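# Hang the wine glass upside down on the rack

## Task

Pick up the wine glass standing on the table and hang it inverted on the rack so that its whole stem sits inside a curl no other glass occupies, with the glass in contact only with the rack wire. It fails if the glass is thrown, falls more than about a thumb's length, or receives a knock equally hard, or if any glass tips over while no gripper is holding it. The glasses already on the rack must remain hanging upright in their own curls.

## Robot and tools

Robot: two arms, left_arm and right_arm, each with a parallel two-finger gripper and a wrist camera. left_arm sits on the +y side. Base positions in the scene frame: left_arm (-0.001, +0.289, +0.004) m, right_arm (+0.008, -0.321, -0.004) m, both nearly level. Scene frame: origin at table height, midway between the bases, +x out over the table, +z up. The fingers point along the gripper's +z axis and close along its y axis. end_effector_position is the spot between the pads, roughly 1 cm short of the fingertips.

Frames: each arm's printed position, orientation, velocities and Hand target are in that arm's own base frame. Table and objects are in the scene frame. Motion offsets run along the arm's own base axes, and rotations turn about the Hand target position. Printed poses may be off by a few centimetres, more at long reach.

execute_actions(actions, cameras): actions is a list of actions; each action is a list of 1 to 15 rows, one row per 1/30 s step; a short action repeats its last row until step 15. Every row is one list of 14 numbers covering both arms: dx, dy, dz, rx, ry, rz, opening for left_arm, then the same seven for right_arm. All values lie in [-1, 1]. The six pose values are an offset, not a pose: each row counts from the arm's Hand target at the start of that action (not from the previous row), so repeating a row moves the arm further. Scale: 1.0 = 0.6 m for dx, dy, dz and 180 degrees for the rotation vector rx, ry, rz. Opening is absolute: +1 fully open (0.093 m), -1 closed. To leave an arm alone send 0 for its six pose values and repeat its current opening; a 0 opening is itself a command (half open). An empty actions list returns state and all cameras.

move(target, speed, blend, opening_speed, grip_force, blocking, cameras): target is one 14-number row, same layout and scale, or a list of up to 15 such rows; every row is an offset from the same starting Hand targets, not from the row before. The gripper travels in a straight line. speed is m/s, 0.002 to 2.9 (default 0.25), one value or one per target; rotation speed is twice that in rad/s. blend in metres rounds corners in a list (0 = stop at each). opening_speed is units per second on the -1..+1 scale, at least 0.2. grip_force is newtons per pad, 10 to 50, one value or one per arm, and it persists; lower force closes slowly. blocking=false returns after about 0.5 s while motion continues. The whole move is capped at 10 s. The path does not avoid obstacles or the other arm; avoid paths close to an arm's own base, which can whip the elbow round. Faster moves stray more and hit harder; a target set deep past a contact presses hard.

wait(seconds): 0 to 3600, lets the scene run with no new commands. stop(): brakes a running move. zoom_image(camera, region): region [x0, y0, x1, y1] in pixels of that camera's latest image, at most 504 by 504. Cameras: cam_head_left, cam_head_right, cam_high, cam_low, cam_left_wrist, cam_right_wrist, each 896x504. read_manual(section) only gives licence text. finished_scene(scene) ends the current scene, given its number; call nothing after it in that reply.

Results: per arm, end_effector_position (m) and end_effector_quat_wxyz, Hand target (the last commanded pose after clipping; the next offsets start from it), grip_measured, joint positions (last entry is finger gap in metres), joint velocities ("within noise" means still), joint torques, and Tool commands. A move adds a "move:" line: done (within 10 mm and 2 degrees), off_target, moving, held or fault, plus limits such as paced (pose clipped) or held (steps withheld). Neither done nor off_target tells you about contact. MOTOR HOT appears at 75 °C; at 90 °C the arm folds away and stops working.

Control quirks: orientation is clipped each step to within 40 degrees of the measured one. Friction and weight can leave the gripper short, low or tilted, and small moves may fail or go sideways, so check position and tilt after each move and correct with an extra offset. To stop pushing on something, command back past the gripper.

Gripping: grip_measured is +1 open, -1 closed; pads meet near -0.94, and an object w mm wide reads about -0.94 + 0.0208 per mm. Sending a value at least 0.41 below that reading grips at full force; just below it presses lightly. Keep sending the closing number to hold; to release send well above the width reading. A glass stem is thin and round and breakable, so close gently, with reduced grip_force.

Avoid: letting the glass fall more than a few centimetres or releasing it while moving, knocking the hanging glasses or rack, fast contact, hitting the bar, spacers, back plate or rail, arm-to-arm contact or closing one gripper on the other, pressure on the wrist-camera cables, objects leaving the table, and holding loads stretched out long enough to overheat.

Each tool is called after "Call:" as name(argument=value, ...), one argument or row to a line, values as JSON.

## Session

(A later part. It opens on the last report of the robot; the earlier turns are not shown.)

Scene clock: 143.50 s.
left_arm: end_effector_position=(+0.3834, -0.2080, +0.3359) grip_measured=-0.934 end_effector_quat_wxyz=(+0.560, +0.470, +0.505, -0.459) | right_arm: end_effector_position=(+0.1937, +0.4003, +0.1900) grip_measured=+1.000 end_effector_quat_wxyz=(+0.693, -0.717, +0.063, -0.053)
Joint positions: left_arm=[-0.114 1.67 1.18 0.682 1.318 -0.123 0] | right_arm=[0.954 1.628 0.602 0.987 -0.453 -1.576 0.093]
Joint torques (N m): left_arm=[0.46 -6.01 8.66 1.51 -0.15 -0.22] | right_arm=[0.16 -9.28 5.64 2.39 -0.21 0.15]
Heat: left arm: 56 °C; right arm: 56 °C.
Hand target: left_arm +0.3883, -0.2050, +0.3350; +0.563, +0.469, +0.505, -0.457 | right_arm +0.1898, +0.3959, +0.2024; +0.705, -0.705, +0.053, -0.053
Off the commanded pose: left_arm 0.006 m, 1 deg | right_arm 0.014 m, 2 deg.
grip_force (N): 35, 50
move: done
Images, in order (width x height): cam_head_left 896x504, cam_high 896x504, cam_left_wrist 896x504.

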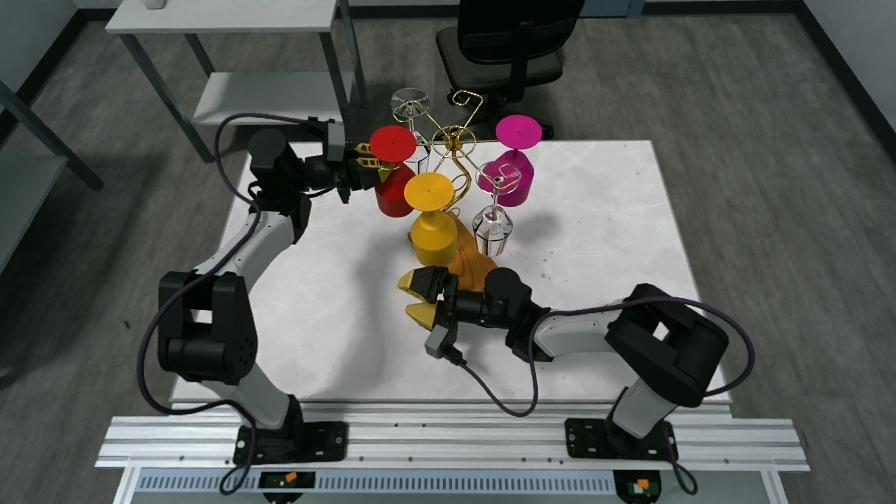

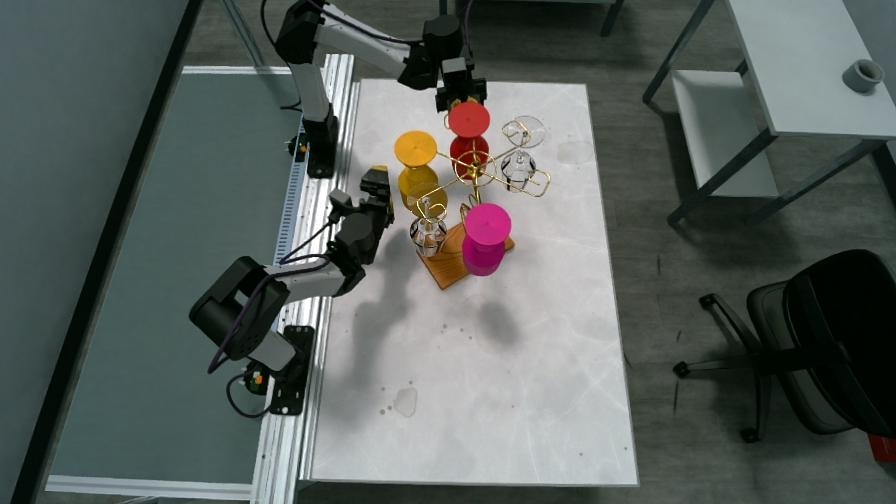

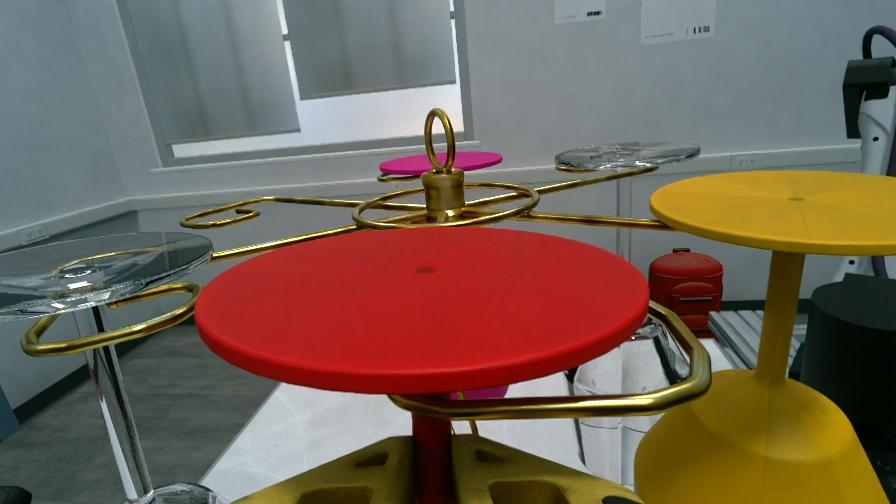

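Call:
move(
  target=[
    [0.0,-0.003,-0.028,0,0,0,-1,0,0,0,0,0,0,1],
  ],
  speed=0.04,
  cameras=["cam_left_wrist"],
)

Call:
move(
  target=[0,0,0,0,0,0,-0.35,0,0,0,0,0,0,1],
  opening_speed=0.25,
  cameras=["cam_left_wrist","cam_head_left","cam_high"],
)

Call:
zoom_image(
  camera="cam_high",
  region=[400, 50, 560, 220],
)

Scene clock: 144.97 s.
left_arm: end_effector_position=(+0.3829, -0.2080, +0.3313) grip_measured=-0.934 end_effector_quat_wxyz=(+0.570, +0.478, +0.493, -0.451) | right_arm: end_effector_position=(+0.1937, +0.4003, +0.1900) grip_measured=+1.000 end_effector_quat_wxyz=(+0.693, -0.717, +0.063, -0.053)
Joint positions: left_arm=[-0.114 1.682 1.155 0.762 1.319 -0.126 0] | right_arm=[0.954 1.628 0.602 0.987 -0.453 -1.576 0.093]
Joint torques (N m): left_arm=[0.06 -5.67 6.31 1.35 -0.28 -0.19] | right_arm=[0.16 -9.24 5.61 2.38 -0.21 0.14]
Heat: left arm: 56 °C; right arm: 56 °C.
Hand target: left_arm +0.3883, -0.2067, +0.3183; +0.563, +0.469, +0.505, -0.456 | right_arm +0.1898, +0.3959, +0.2024; +0.705, -0.705, +0.053, -0.053
Off the commanded pose: left_arm 0.014 m, 2 deg | right_arm 0.014 m, 2 deg.
grip_force (N): 35, 50
move: off_target (left_arm)

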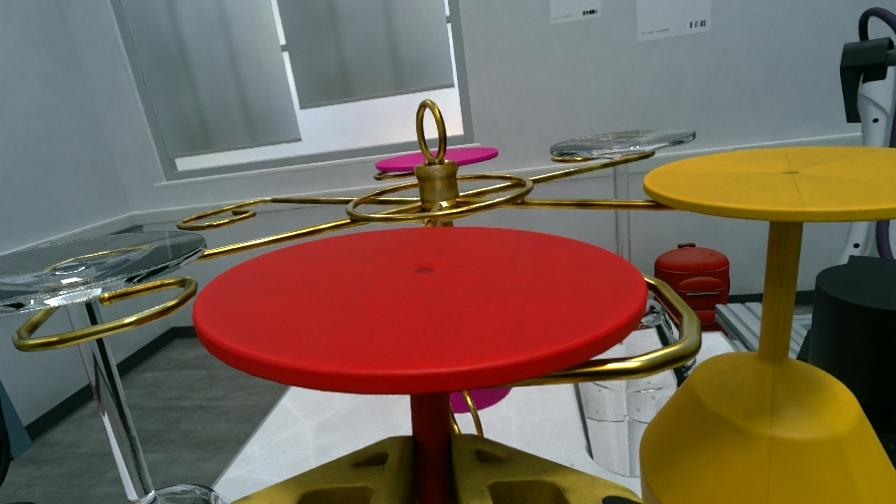

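Scene clock: 147.87 s.
left_arm: end_effector_position=(+0.3837, -0.2080, +0.3277) grip_measured=-0.353 end_effector_quat_wxyz=(+0.568, +0.476, +0.495, -0.453) | right_arm: end_effector_position=(+0.1937, +0.4003, +0.1900) grip_measured=+1.000 end_effector_quat_wxyz=(+0.693, -0.717, +0.063, -0.053)
Joint positions: left_arm=[-0.114 1.687 1.15 0.763 1.319 -0.126 0.028] | right_arm=[0.954 1.628 0.602 0.987 -0.453 -1.576 0.093]
Joint torques (N m): left_arm=[0.13 -6.09 6.93 1.35 -0.26 -0.17] | right_arm=[0.2 -9.22 5.57 2.37 -0.19 0.16]
Heat: left arm: 55 °C; right arm: 56 °C.
Hand target: left_arm +0.3880, -0.2067, +0.3183; +0.563, +0.469, +0.505, -0.456 | right_arm +0.1898, +0.3959, +0.2024; +0.705, -0.705, +0.053, -0.053
Off the commanded pose: left_arm 0.011 m, 2 deg | right_arm 0.014 m, 2 deg.
grip_force (N): 35, 50
move: done
Images, in order (width x height): cam_head_left 896x504, cam_high 896x504, cam_left_wrist 896x504.

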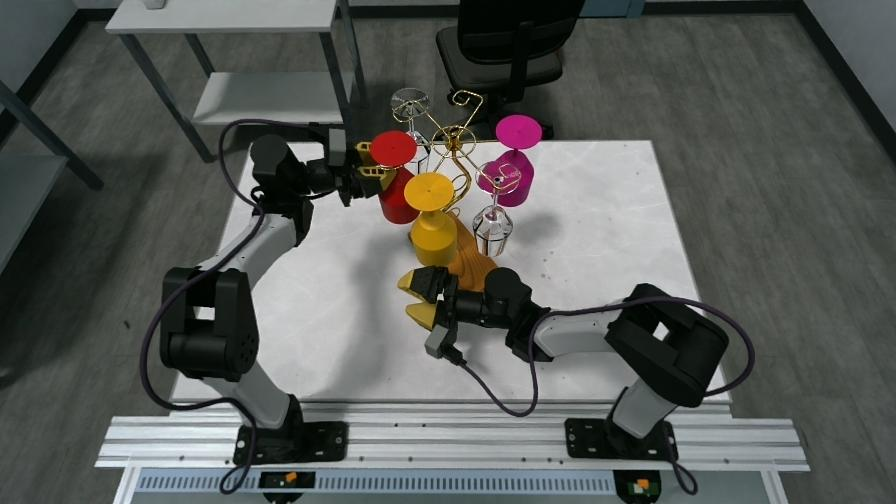

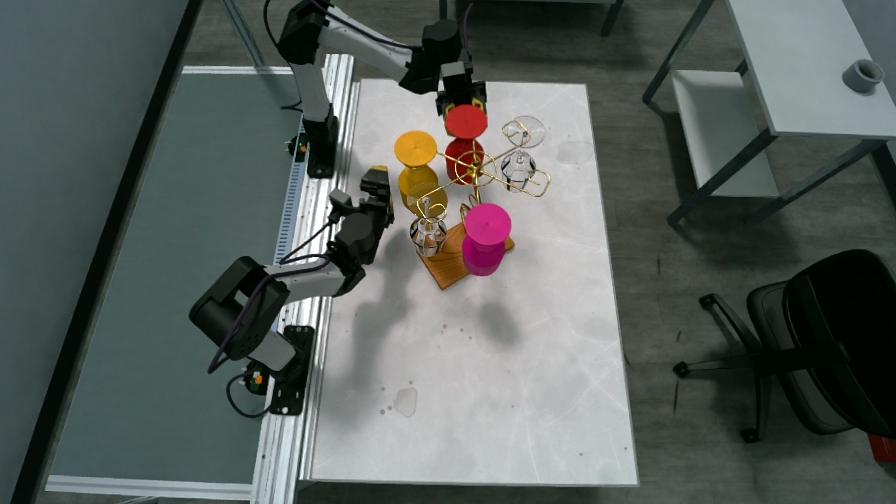

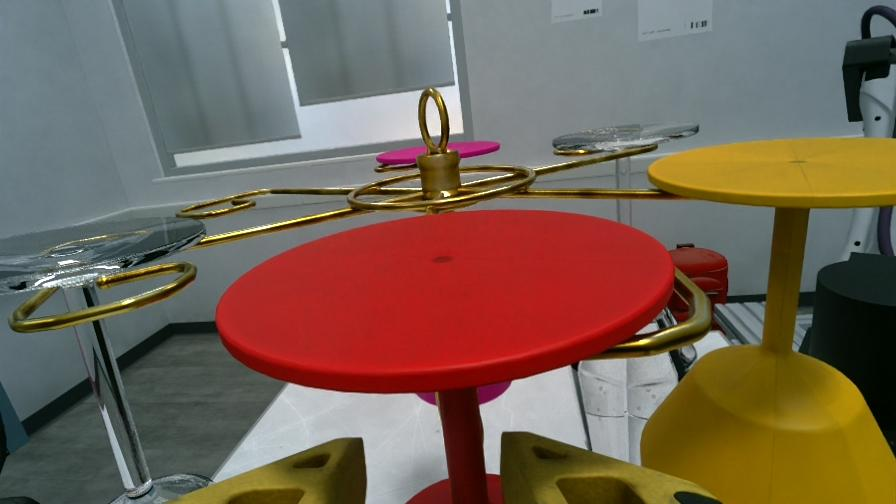

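Scaled by 2.965 from the camera's image (finer frame: 1280x720).

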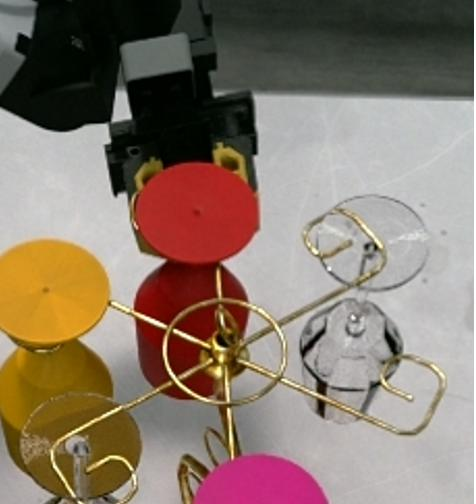

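Call:
move(
  target=[
    [0,0,0,0,0,0,-1,0,0,0,0,0,0,1],
    [0.0,0.0,0.016,0,0,0,-1,0,0,0,0,0,0,1],
    [0.014,0.002,0.016,0,0,0,-1,0,0,0,0,0,0,1],
    [0.014,0.002,-0.003,0,0,0,-1,0,0,0,0,0,0,1],
  ],
  speed=0.05,
)

Call:
move(
  target=[0,0,-0.003,0,0,0,-0.25,0,0,0,0,0,0,1],
  opening_speed=0.25,
  cameras=["cam_left_wrist","cam_head_left","cam_high"],
)

Call:
zoom_image(
  camera="cam_high",
  region=[400, 50, 560, 220],
)

Scene clock: 151.60 s.
left_arm: end_effector_position=(+0.3919, -0.2090, +0.3230) grip_measured=-0.993 end_effector_quat_wxyz=(+0.562, +0.472, +0.501, -0.458) | right_arm: end_effector_position=(+0.1937, +0.4003, +0.1900) grip_measured=+1.000 end_effector_quat_wxyz=(+0.693, -0.717, +0.063, -0.053)
Joint positions: left_arm=[-0.114 1.719 1.175 0.754 1.319 -0.131 0] | right_arm=[0.954 1.628 0.602 0.987 -0.453 -1.576 0.093]
Joint torques (N m): left_arm=[0.75 -6.35 7.34 1.49 -0.19 -0.14] | right_arm=[0.12 -9.28 5.61 2.38 -0.2 0.14]
Heat: left arm: 54 °C; right arm: 56 °C.
Hand target: left_arm +0.3965, -0.2055, +0.3165; +0.563, +0.469, +0.505, -0.456 | right_arm +0.1898, +0.3959, +0.2024; +0.705, -0.705, +0.053, -0.053
Off the commanded pose: left_arm 0.009 m, 1 deg | right_arm 0.014 m, 2 deg.
grip_force (N): 35, 50
move: done

Scene clock: 154.90 s.
left_arm: end_effector_position=(+0.3917, -0.2090, +0.3241) grip_measured=-0.253 end_effector_quat_wxyz=(+0.565, +0.474, +0.499, -0.456) | right_arm: end_effector_position=(+0.1937, +0.4003, +0.1900) grip_measured=+1.000 end_effector_quat_wxyz=(+0.693, -0.717, +0.063, -0.053)
Joint positions: left_arm=[-0.114 1.719 1.175 0.763 1.319 -0.131 0.033] | right_arm=[0.954 1.628 0.602 0.987 -0.453 -1.576 0.093]
Joint torques (N m): left_arm=[0.59 -6.23 6.87 1.49 -0.2 -0.13] | right_arm=[0.13 -9.22 5.64 2.37 -0.21 0.15]
Heat: left arm: 54 °C; right arm: 56 °C.
Hand target: left_arm +0.3964, -0.2055, +0.3147; +0.563, +0.469, +0.505, -0.456 | right_arm +0.1898, +0.3959, +0.2024; +0.705, -0.705, +0.053, -0.053
Off the commanded pose: left_arm 0.011 m, 1 deg | right_arm 0.014 m, 2 deg.
grip_force (N): 35, 50
move: off_target (left_arm)
Images, in order (width x height): cam_head_left 896x504, cam_high 896x504, cam_left_wrist 896x504.

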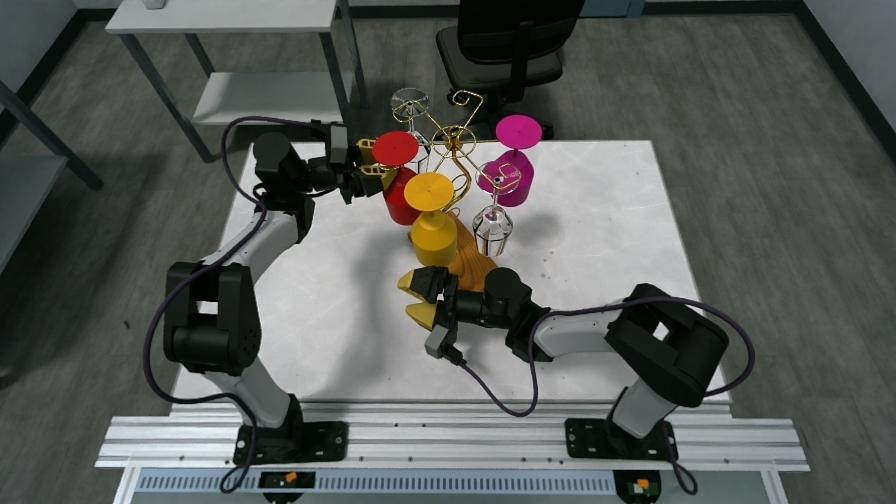

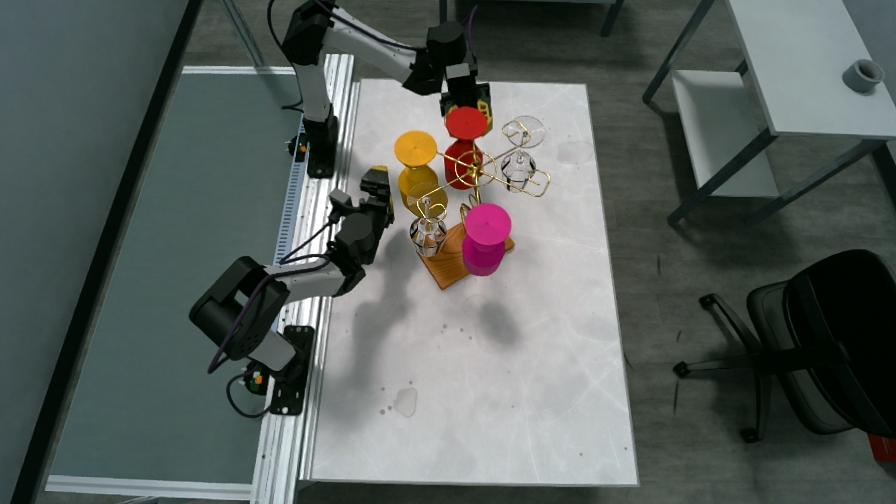

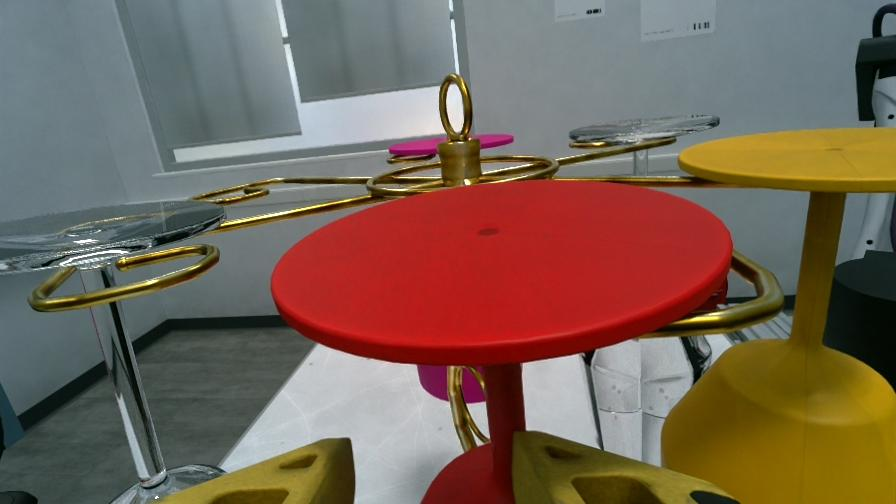

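Scaled by 2.965 from the camera's image (finer frame: 1280x720).

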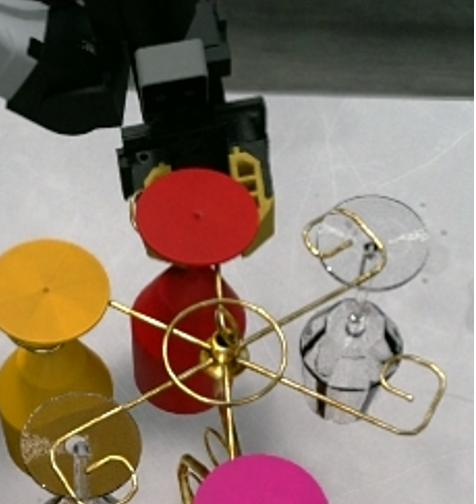

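Call:
move(
  target=[-0.01,0.22,-0.003,0,0,0,-0.25,0,0,0,0,0,0,1],
  speed=0.12,
  cameras=["cam_left_wrist","cam_head_left","cam_high","cam_low"],
)

Call:
zoom_image(
  camera="cam_high",
  region=[400, 50, 560, 220],
)

Call:
zoom_image(
  camera="cam_left_wrist",
  region=[200, 60, 640, 460],
)

Scene clock: 156.80 s.
left_arm: end_effector_position=(+0.3954, -0.0758, +0.3114) grip_measured=-0.252 end_effector_quat_wxyz=(+0.569, +0.450, +0.545, -0.420) | right_arm: end_effector_position=(+0.1937, +0.4003, +0.1900) grip_measured=+1.000 end_effector_quat_wxyz=(+0.693, -0.717, +0.063, -0.053)
Joint positions: left_arm=[0.242 1.719 1.123 0.935 1.568 -0.286 0.033] | right_arm=[0.954 1.628 0.602 0.987 -0.453 -1.576 0.093]
Joint torques (N m): left_arm=[0.42 -8.44 6.49 1.17 -0.19 -0.13] | right_arm=[0.14 -9.24 5.63 2.38 -0.2 0.14]
Heat: left arm: 54 °C; right arm: 56 °C.
Hand target: left_arm +0.3904, -0.0736, +0.3128; +0.563, +0.469, +0.505, -0.456 | right_arm +0.1898, +0.3959, +0.2024; +0.705, -0.705, +0.053, -0.053
Off the commanded pose: left_arm 0.006 m, 7 deg | right_arm 0.014 m, 2 deg.
joint sent to its limit (left arm) — joint 5 (wrist yaw), upper limit. The joint targets are off in orientation, not in position.
grip_force (N): 35, 50
move: off_target (left_arm)
Images, in order (width x height): cam_head_left 896x504, cam_high 896x504, cam_low 896x504, cam_left_wrist 896x504.

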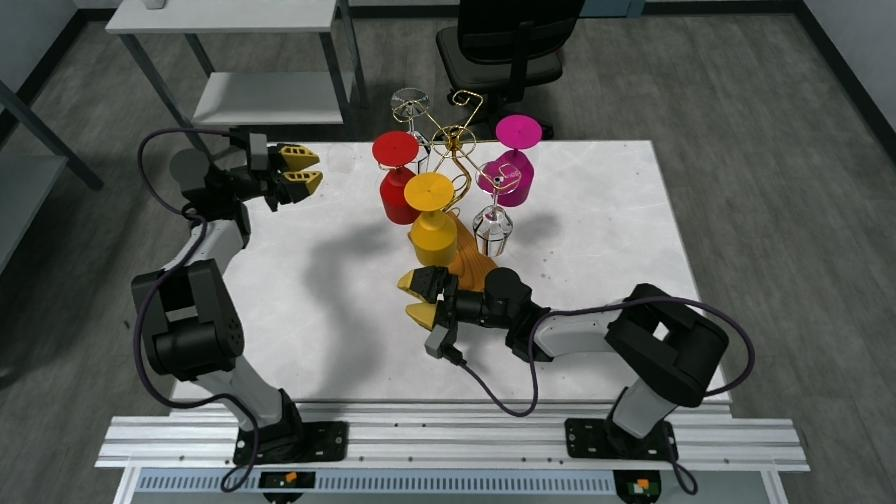

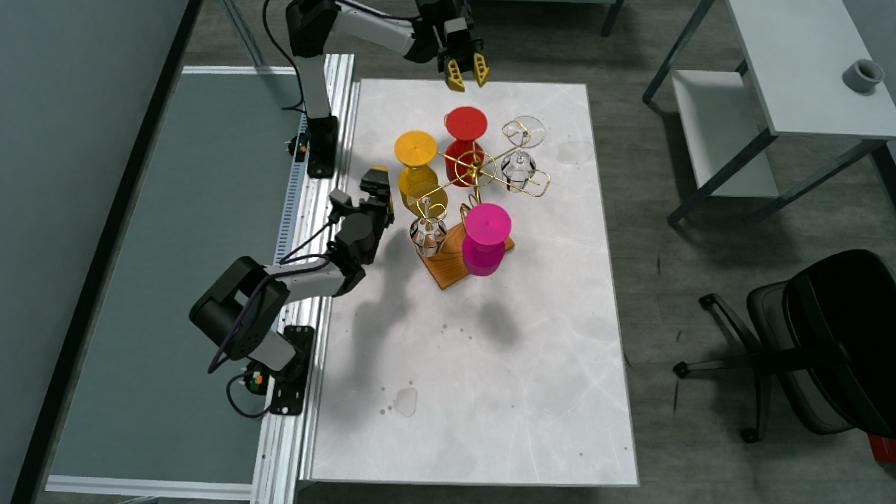

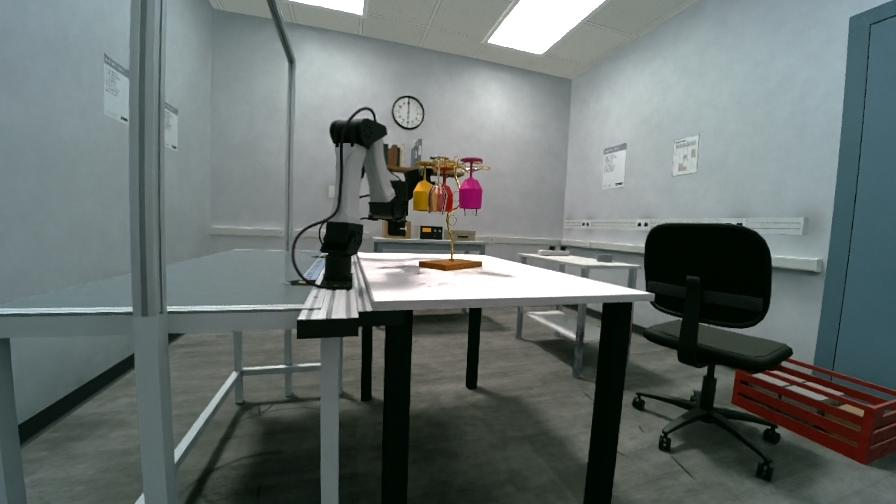

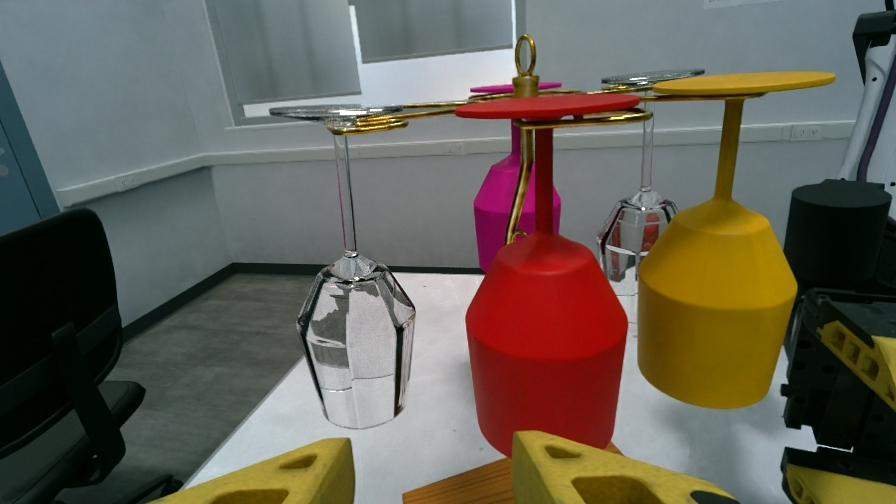

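Scaled by 2.965 from the camera's image (finer frame: 1280x720).

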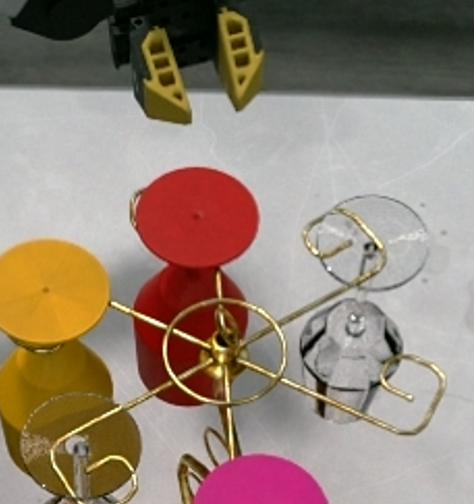

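Scaled by 1.145 from the camera's image (finer frame: 1280x720).

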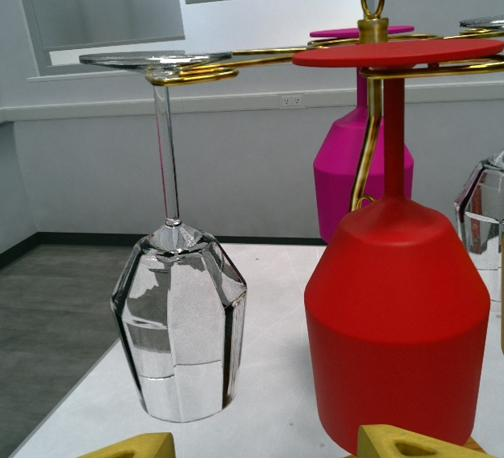

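Call:
finished_scene(
  scene=2,
)

The scene is finished: the task was done.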